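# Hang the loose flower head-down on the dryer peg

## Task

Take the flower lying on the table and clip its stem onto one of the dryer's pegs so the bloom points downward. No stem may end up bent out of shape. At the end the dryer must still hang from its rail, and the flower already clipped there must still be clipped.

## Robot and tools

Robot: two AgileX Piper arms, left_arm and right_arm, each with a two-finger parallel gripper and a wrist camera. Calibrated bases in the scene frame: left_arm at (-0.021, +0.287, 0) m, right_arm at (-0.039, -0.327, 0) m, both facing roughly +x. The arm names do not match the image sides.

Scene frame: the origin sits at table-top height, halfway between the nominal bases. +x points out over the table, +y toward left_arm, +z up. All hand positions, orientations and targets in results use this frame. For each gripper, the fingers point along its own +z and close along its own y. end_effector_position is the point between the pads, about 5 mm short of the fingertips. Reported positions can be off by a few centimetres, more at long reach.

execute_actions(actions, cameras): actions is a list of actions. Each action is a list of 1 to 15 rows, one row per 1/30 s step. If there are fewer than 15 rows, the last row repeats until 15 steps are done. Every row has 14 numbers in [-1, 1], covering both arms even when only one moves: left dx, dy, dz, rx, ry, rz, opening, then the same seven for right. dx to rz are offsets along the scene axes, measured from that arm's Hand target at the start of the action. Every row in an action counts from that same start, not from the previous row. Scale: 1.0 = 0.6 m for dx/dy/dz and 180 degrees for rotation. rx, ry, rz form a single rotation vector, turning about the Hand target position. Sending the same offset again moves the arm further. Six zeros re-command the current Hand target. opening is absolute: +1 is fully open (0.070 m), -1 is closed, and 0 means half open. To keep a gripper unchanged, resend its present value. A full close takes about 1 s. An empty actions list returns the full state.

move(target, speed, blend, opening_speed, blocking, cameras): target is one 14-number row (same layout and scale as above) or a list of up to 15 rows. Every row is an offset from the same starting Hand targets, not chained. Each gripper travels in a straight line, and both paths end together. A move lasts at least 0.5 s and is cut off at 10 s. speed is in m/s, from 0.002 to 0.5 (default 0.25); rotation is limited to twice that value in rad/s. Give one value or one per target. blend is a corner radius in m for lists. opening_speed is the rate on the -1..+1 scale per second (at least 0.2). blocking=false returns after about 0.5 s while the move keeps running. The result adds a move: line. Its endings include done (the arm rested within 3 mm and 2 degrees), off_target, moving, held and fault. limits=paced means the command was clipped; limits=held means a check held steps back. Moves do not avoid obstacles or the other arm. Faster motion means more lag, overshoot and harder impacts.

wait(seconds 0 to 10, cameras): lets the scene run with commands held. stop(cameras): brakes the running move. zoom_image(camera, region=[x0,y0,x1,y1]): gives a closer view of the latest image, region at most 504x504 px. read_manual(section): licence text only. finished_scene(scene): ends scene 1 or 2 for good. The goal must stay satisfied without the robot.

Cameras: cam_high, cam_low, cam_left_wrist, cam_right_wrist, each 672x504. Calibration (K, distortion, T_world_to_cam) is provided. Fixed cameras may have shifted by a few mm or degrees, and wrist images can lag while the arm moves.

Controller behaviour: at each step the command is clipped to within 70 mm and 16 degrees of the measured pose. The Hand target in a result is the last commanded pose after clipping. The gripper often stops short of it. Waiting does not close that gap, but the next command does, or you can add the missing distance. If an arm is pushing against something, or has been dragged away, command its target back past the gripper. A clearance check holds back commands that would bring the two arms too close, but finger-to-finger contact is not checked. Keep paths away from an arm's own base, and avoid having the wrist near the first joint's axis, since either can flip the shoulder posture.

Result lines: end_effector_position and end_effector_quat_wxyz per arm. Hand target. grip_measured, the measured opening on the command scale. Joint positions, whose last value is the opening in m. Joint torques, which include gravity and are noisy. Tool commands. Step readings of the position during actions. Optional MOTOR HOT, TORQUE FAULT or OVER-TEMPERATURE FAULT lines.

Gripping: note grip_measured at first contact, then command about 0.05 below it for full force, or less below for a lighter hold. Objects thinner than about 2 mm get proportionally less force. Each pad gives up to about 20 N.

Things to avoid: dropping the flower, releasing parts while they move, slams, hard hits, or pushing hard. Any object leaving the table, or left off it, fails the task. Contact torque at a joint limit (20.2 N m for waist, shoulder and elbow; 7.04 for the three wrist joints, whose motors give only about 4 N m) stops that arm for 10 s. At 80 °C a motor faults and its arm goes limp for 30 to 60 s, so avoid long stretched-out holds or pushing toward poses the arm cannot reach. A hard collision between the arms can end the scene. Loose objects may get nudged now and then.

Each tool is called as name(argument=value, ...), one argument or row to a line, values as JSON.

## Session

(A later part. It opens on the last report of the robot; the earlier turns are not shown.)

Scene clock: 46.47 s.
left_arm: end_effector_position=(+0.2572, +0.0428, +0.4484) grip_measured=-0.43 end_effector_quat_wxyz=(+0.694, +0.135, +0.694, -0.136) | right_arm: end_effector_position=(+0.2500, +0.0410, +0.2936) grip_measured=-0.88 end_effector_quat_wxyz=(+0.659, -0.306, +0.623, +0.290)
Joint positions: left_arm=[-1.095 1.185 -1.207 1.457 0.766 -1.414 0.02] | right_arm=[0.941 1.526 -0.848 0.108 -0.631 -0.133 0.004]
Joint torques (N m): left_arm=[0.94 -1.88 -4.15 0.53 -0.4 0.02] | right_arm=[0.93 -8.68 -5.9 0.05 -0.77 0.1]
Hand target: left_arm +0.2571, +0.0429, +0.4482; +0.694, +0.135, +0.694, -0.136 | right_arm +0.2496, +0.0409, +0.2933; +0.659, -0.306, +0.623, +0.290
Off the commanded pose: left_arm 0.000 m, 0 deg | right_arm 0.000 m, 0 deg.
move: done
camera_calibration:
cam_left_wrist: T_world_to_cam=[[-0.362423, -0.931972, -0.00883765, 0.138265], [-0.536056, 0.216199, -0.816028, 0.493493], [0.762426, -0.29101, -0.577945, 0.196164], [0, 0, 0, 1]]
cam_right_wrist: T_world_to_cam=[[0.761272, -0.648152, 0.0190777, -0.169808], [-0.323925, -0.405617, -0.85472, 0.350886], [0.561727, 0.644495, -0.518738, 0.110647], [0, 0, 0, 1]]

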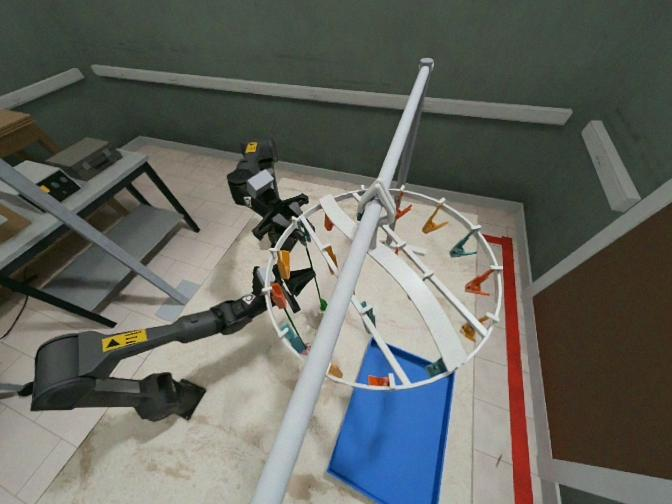

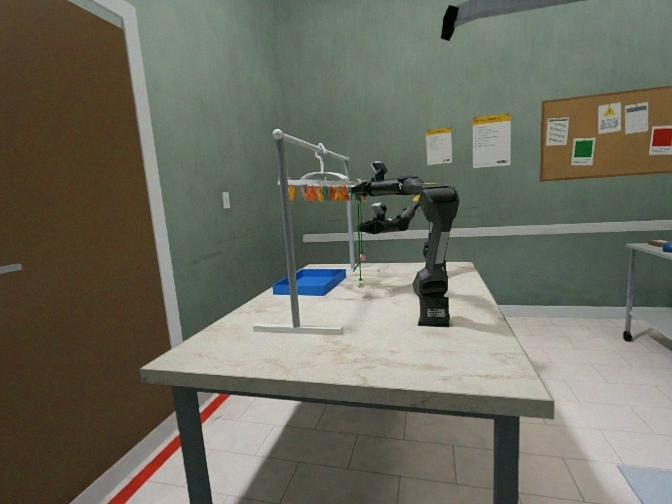

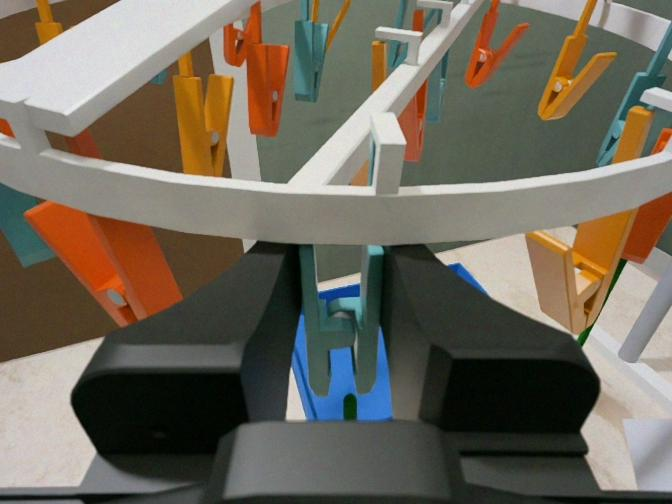

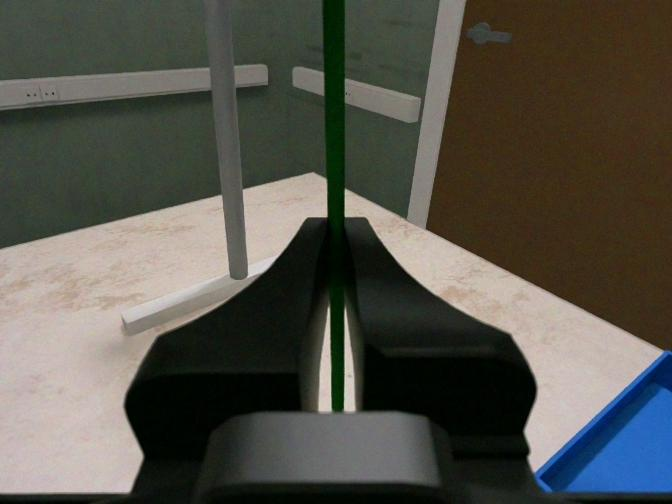

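move(
  target=[0,0,0,0,0,0,-0.5,0.0018,0.0042,0.035,0,0,0,-1],
  speed=0.04,
  cameras=["cam_left_wrist"],
)

zoom_image(
  camera="cam_left_wrist",
  region=[240, 230, 440, 430],
)

Scene clock: 47.57 s.
left_arm: end_effector_position=(+0.2572, +0.0428, +0.4484) grip_measured=-0.43 end_effector_quat_wxyz=(+0.694, +0.135, +0.694, -0.136) | right_arm: end_effector_position=(+0.2508, +0.0435, +0.3145) grip_measured=-0.88 end_effector_quat_wxyz=(+0.659, -0.306, +0.623, +0.290)
Joint positions: left_arm=[-1.095 1.185 -1.207 1.457 0.766 -1.414 0.02] | right_arm=[0.943 1.499 -0.912 0.128 -0.541 -0.155 0.004]
Joint torques (N m): left_arm=[0.89 -1.9 -4.15 0.51 -0.39 0.01] | right_arm=[1.25 -7.53 -6.06 0.12 -0.85 -0.02]
Hand target: left_arm +0.2571, +0.0429, +0.4482; +0.694, +0.135, +0.694, -0.136 | right_arm +0.2507, +0.0434, +0.3143; +0.659, -0.306, +0.623, +0.290
Off the commanded pose: left_arm 0.000 m, 0 deg | right_arm 0.000 m, 0 deg.
move: done
camera_calibration:
cam_left_wrist: T_world_to_cam=[[-0.362423, -0.931972, -0.00883765, 0.138265], [-0.536056, 0.216199, -0.816028, 0.493493], [0.762426, -0.29101, -0.577945, 0.196164], [0, 0, 0, 1]]
Images, in order: cam_left_wrist.

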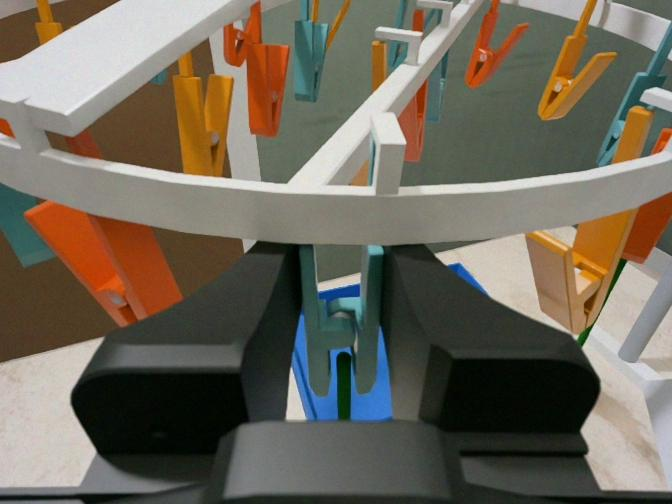

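Scaled by 2.520 from the camera's 672x504 image, which has a finer 960x720 frame.

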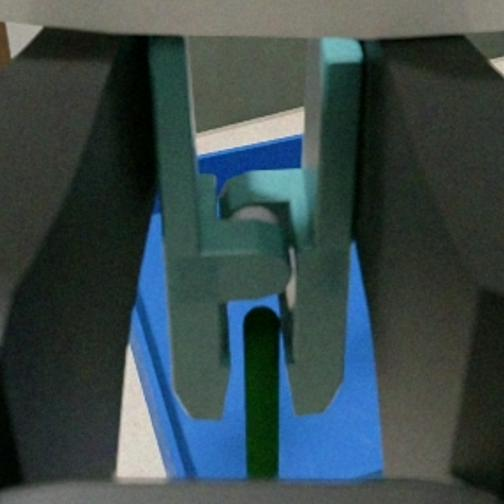

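move(
  target=[
    [0,0,0,0,0,0,-0.5,0,0.0,0.006,0,0,0,-1],
    [0,0,0,0,0,0,0.0,0,0,0.006,0,0,0,-1],
  ],
  speed=0.04,
  opening_speed=0.3,
  cameras=["cam_left_wrist","cam_low","cam_high"],
)

zoom_image(
  camera="cam_left_wrist",
  region=[240, 230, 440, 430],
)

zoom_image(
  camera="cam_high",
  region=[250, 200, 340, 290],
)

zoom_image(
  camera="cam_low",
  region=[330, 170, 430, 300],
)

Scene clock: 50.33 s.
left_arm: end_effector_position=(+0.2572, +0.0428, +0.4484) grip_measured=+0.00 end_effector_quat_wxyz=(+0.694, +0.135, +0.694, -0.136) | right_arm: end_effector_position=(+0.2507, +0.0434, +0.3176) grip_measured=-0.88 end_effector_quat_wxyz=(+0.659, -0.307, +0.623, +0.289)
Joint positions: left_arm=[-1.095 1.185 -1.207 1.457 0.766 -1.414 0.035] | right_arm=[0.943 1.494 -0.92 0.131 -0.527 -0.159 0.004]
Joint torques (N m): left_arm=[0.18 -2.07 -3.94 0.48 -0.2 0.03] | right_arm=[1.15 -7.99 -7.05 0.13 -0.69 -0.12]
Hand target: left_arm +0.2571, +0.0429, +0.4482; +0.694, +0.135, +0.694, -0.136 | right_arm +0.2507, +0.0434, +0.3179; +0.659, -0.306, +0.623, +0.290
Off the commanded pose: left_arm 0.000 m, 0 deg | right_arm 0.000 m, 0 deg.
move: done
camera_calibration:
cam_left_wrist: T_world_to_cam=[[-0.362423, -0.931972, -0.00883765, 0.138265], [-0.536056, 0.216199, -0.816028, 0.493493], [0.762426, -0.29101, -0.577945, 0.196164], [0, 0, 0, 1]]
Images, in order: cam_high, cam_low, cam_left_wrist.

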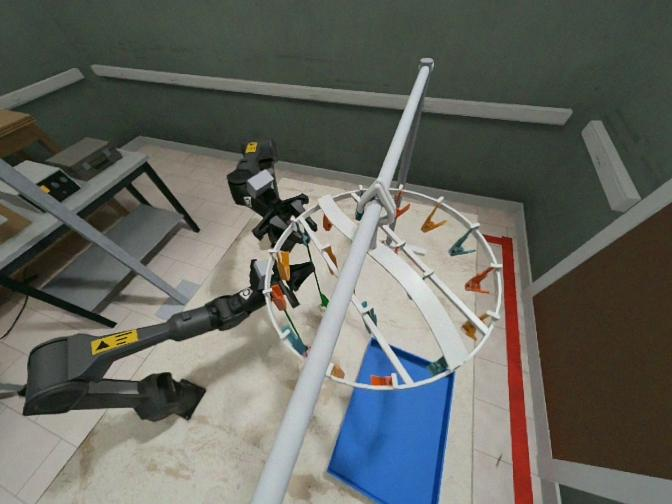

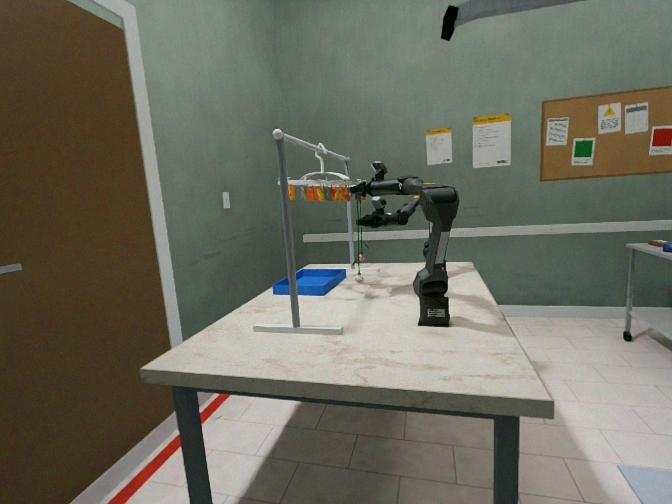

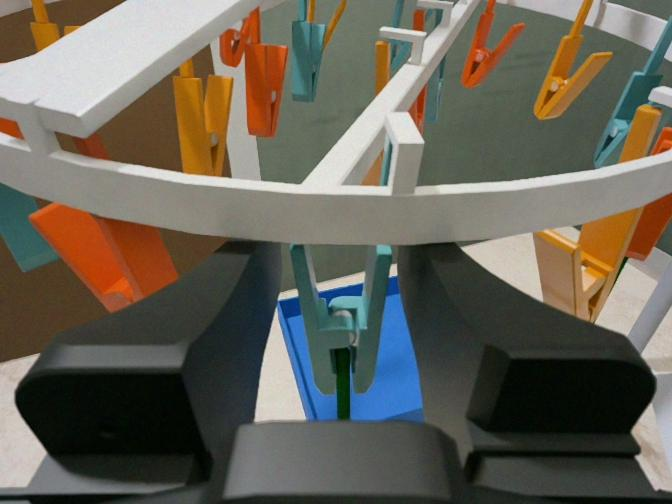

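Scaled by 2.520 from the camera's 672x504 image, which has a finer 960x720 frame.

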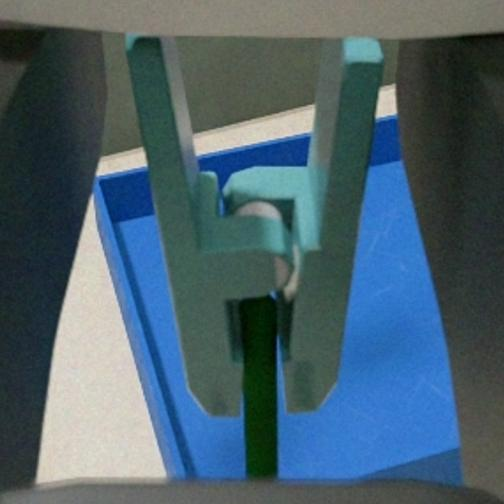

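Scaled by 5.600 from the camera's 672x504 image, which has a finer 960x720 frame.

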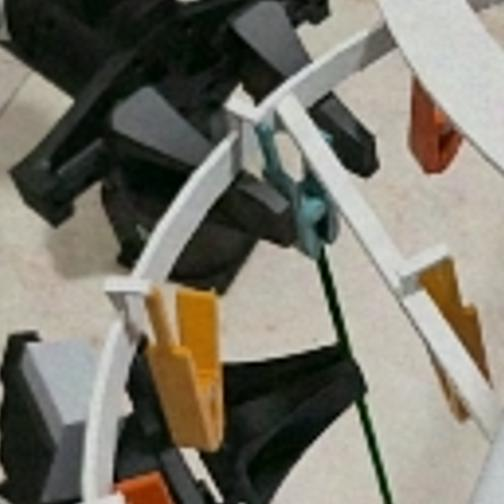

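Scaled by 3.877 from the camera's 672x504 image, which has a finer 960x720 frame.

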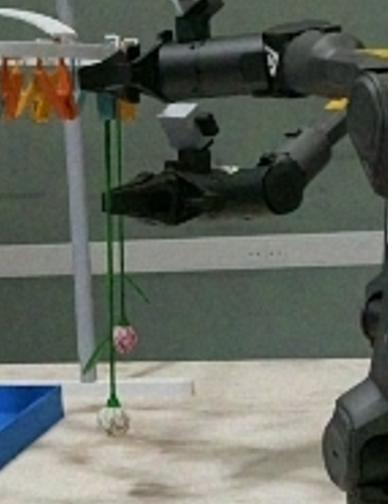

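move(
  target=[
    [0,0,0,0,0,0,0.3,0,0,0,0,0,0,-1],
    [0,0,0,0,0,0,0.4,0,0,0,0,0,0,-0.3],
    [0,0,0,0,0,0,0.45,-0.107,-0.128,0,0,0,0,-0.3],
    [-0.085,0.034,0,0,0,0,0.45,-0.107,-0.128,-0.01,0,0,0,-0.3],
  ],
  speed=0.08,
  opening_speed=0.4,
)

wait(
  seconds=2.5,
)

zoom_image(
  camera="cam_low",
  region=[300, 120, 430, 300],
)

Scene clock: 57.33 s.
Off the commanded pose: left_arm 0.000 m, 0 deg | right_arm 0.000 m, 0 deg.
move: done

Scene clock: 59.83 s.
left_arm: end_effector_position=(+0.2059, +0.0634, +0.4483) grip_measured=+0.45 end_effector_quat_wxyz=(+0.694, +0.135, +0.694, -0.136) | right_arm: end_effector_position=(+0.1866, -0.0335, +0.3118) grip_measured=-0.30 end_effector_quat_wxyz=(+0.659, -0.306, +0.623, +0.290)
Joint positions: left_arm=[-1.368 1.066 -1.13 1.481 1.04 -1.395 0.051] | right_arm=[0.985 1.129 -0.585 0.225 -0.504 -0.244 0.025]
Joint torques (N m): left_arm=[0.99 -1.07 -3.9 0.57 -0.45 0] | right_arm=[0.3 -4.54 -7.14 -0.01 -0.62 -0.05]
Hand target: left_arm +0.2061, +0.0633, +0.4482; +0.694, +0.135, +0.694, -0.136 | right_arm +0.1865, -0.0334, +0.3119; +0.659, -0.306, +0.623, +0.290
Tool commands: left_gripper/opening=+0.45 right_gripper/opening=-0.3
Off the commanded pose: left_arm 0.000 m, 0 deg | right_arm 0.000 m, 0 deg.
wait: 2.50 s; at rest by 0.17 s
camera_calibration:
cam_left_wrist: T_world_to_cam=[[-0.362321, -0.93201, -0.00901384, 0.138957], [-0.536478, 0.216446, -0.815685, 0.461408], [0.762178, -0.290704, -0.578426, 0.241433], [0, 0, 0, 1]]
cam_right_wrist: T_world_to_cam=[[0.761314, -0.648116, 0.0186229, -0.170107], [-0.324731, -0.405993, -0.854236, 0.315729], [0.561205, 0.644294, -0.519551, 0.204089], [0, 0, 0, 1]]

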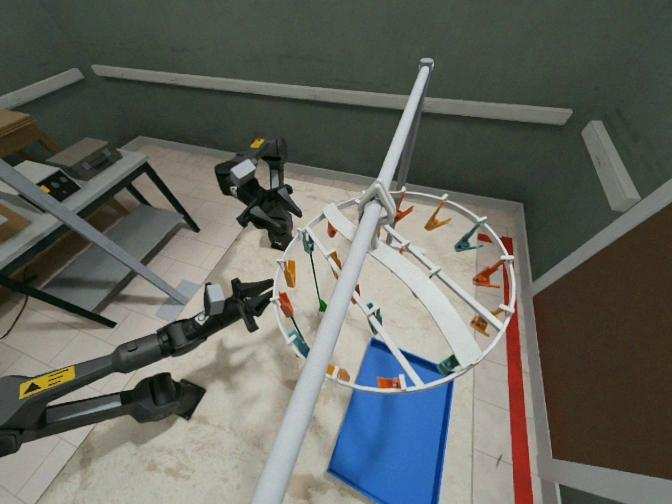

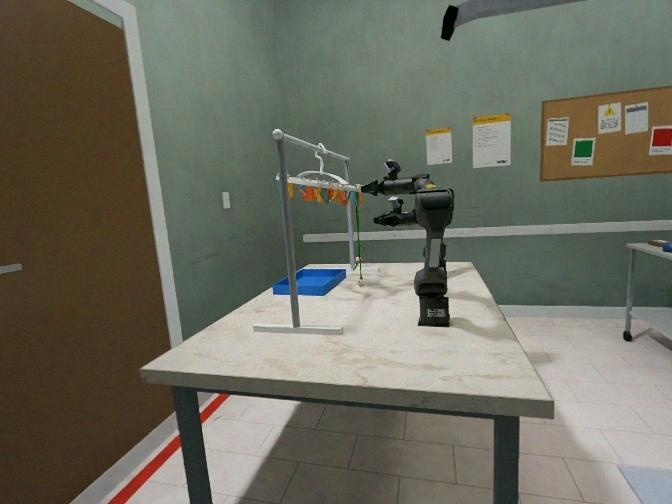

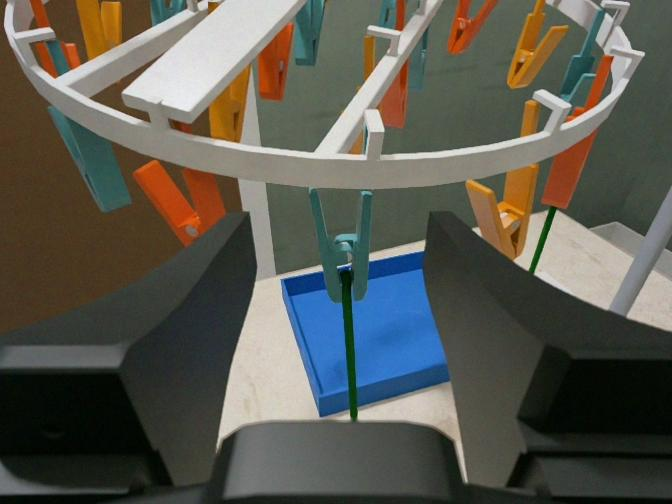

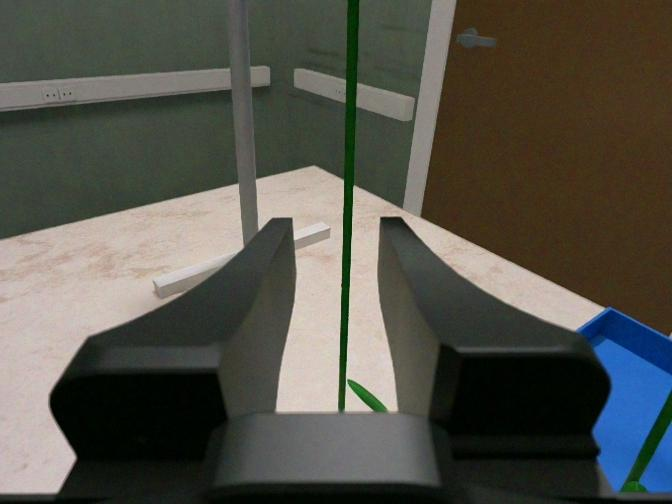

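Scaled by 2.800 from the camera's 672x504 image, which has a finer 960x720 frame.

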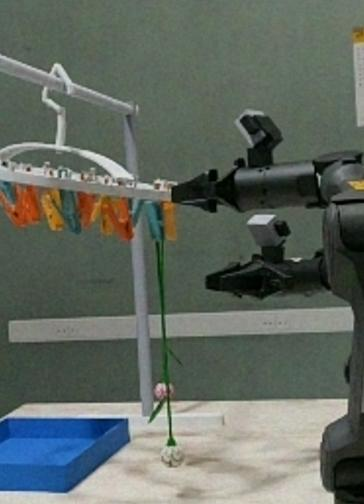

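finished_scene(
  scene=2,
)

The scene is finished: the task was done.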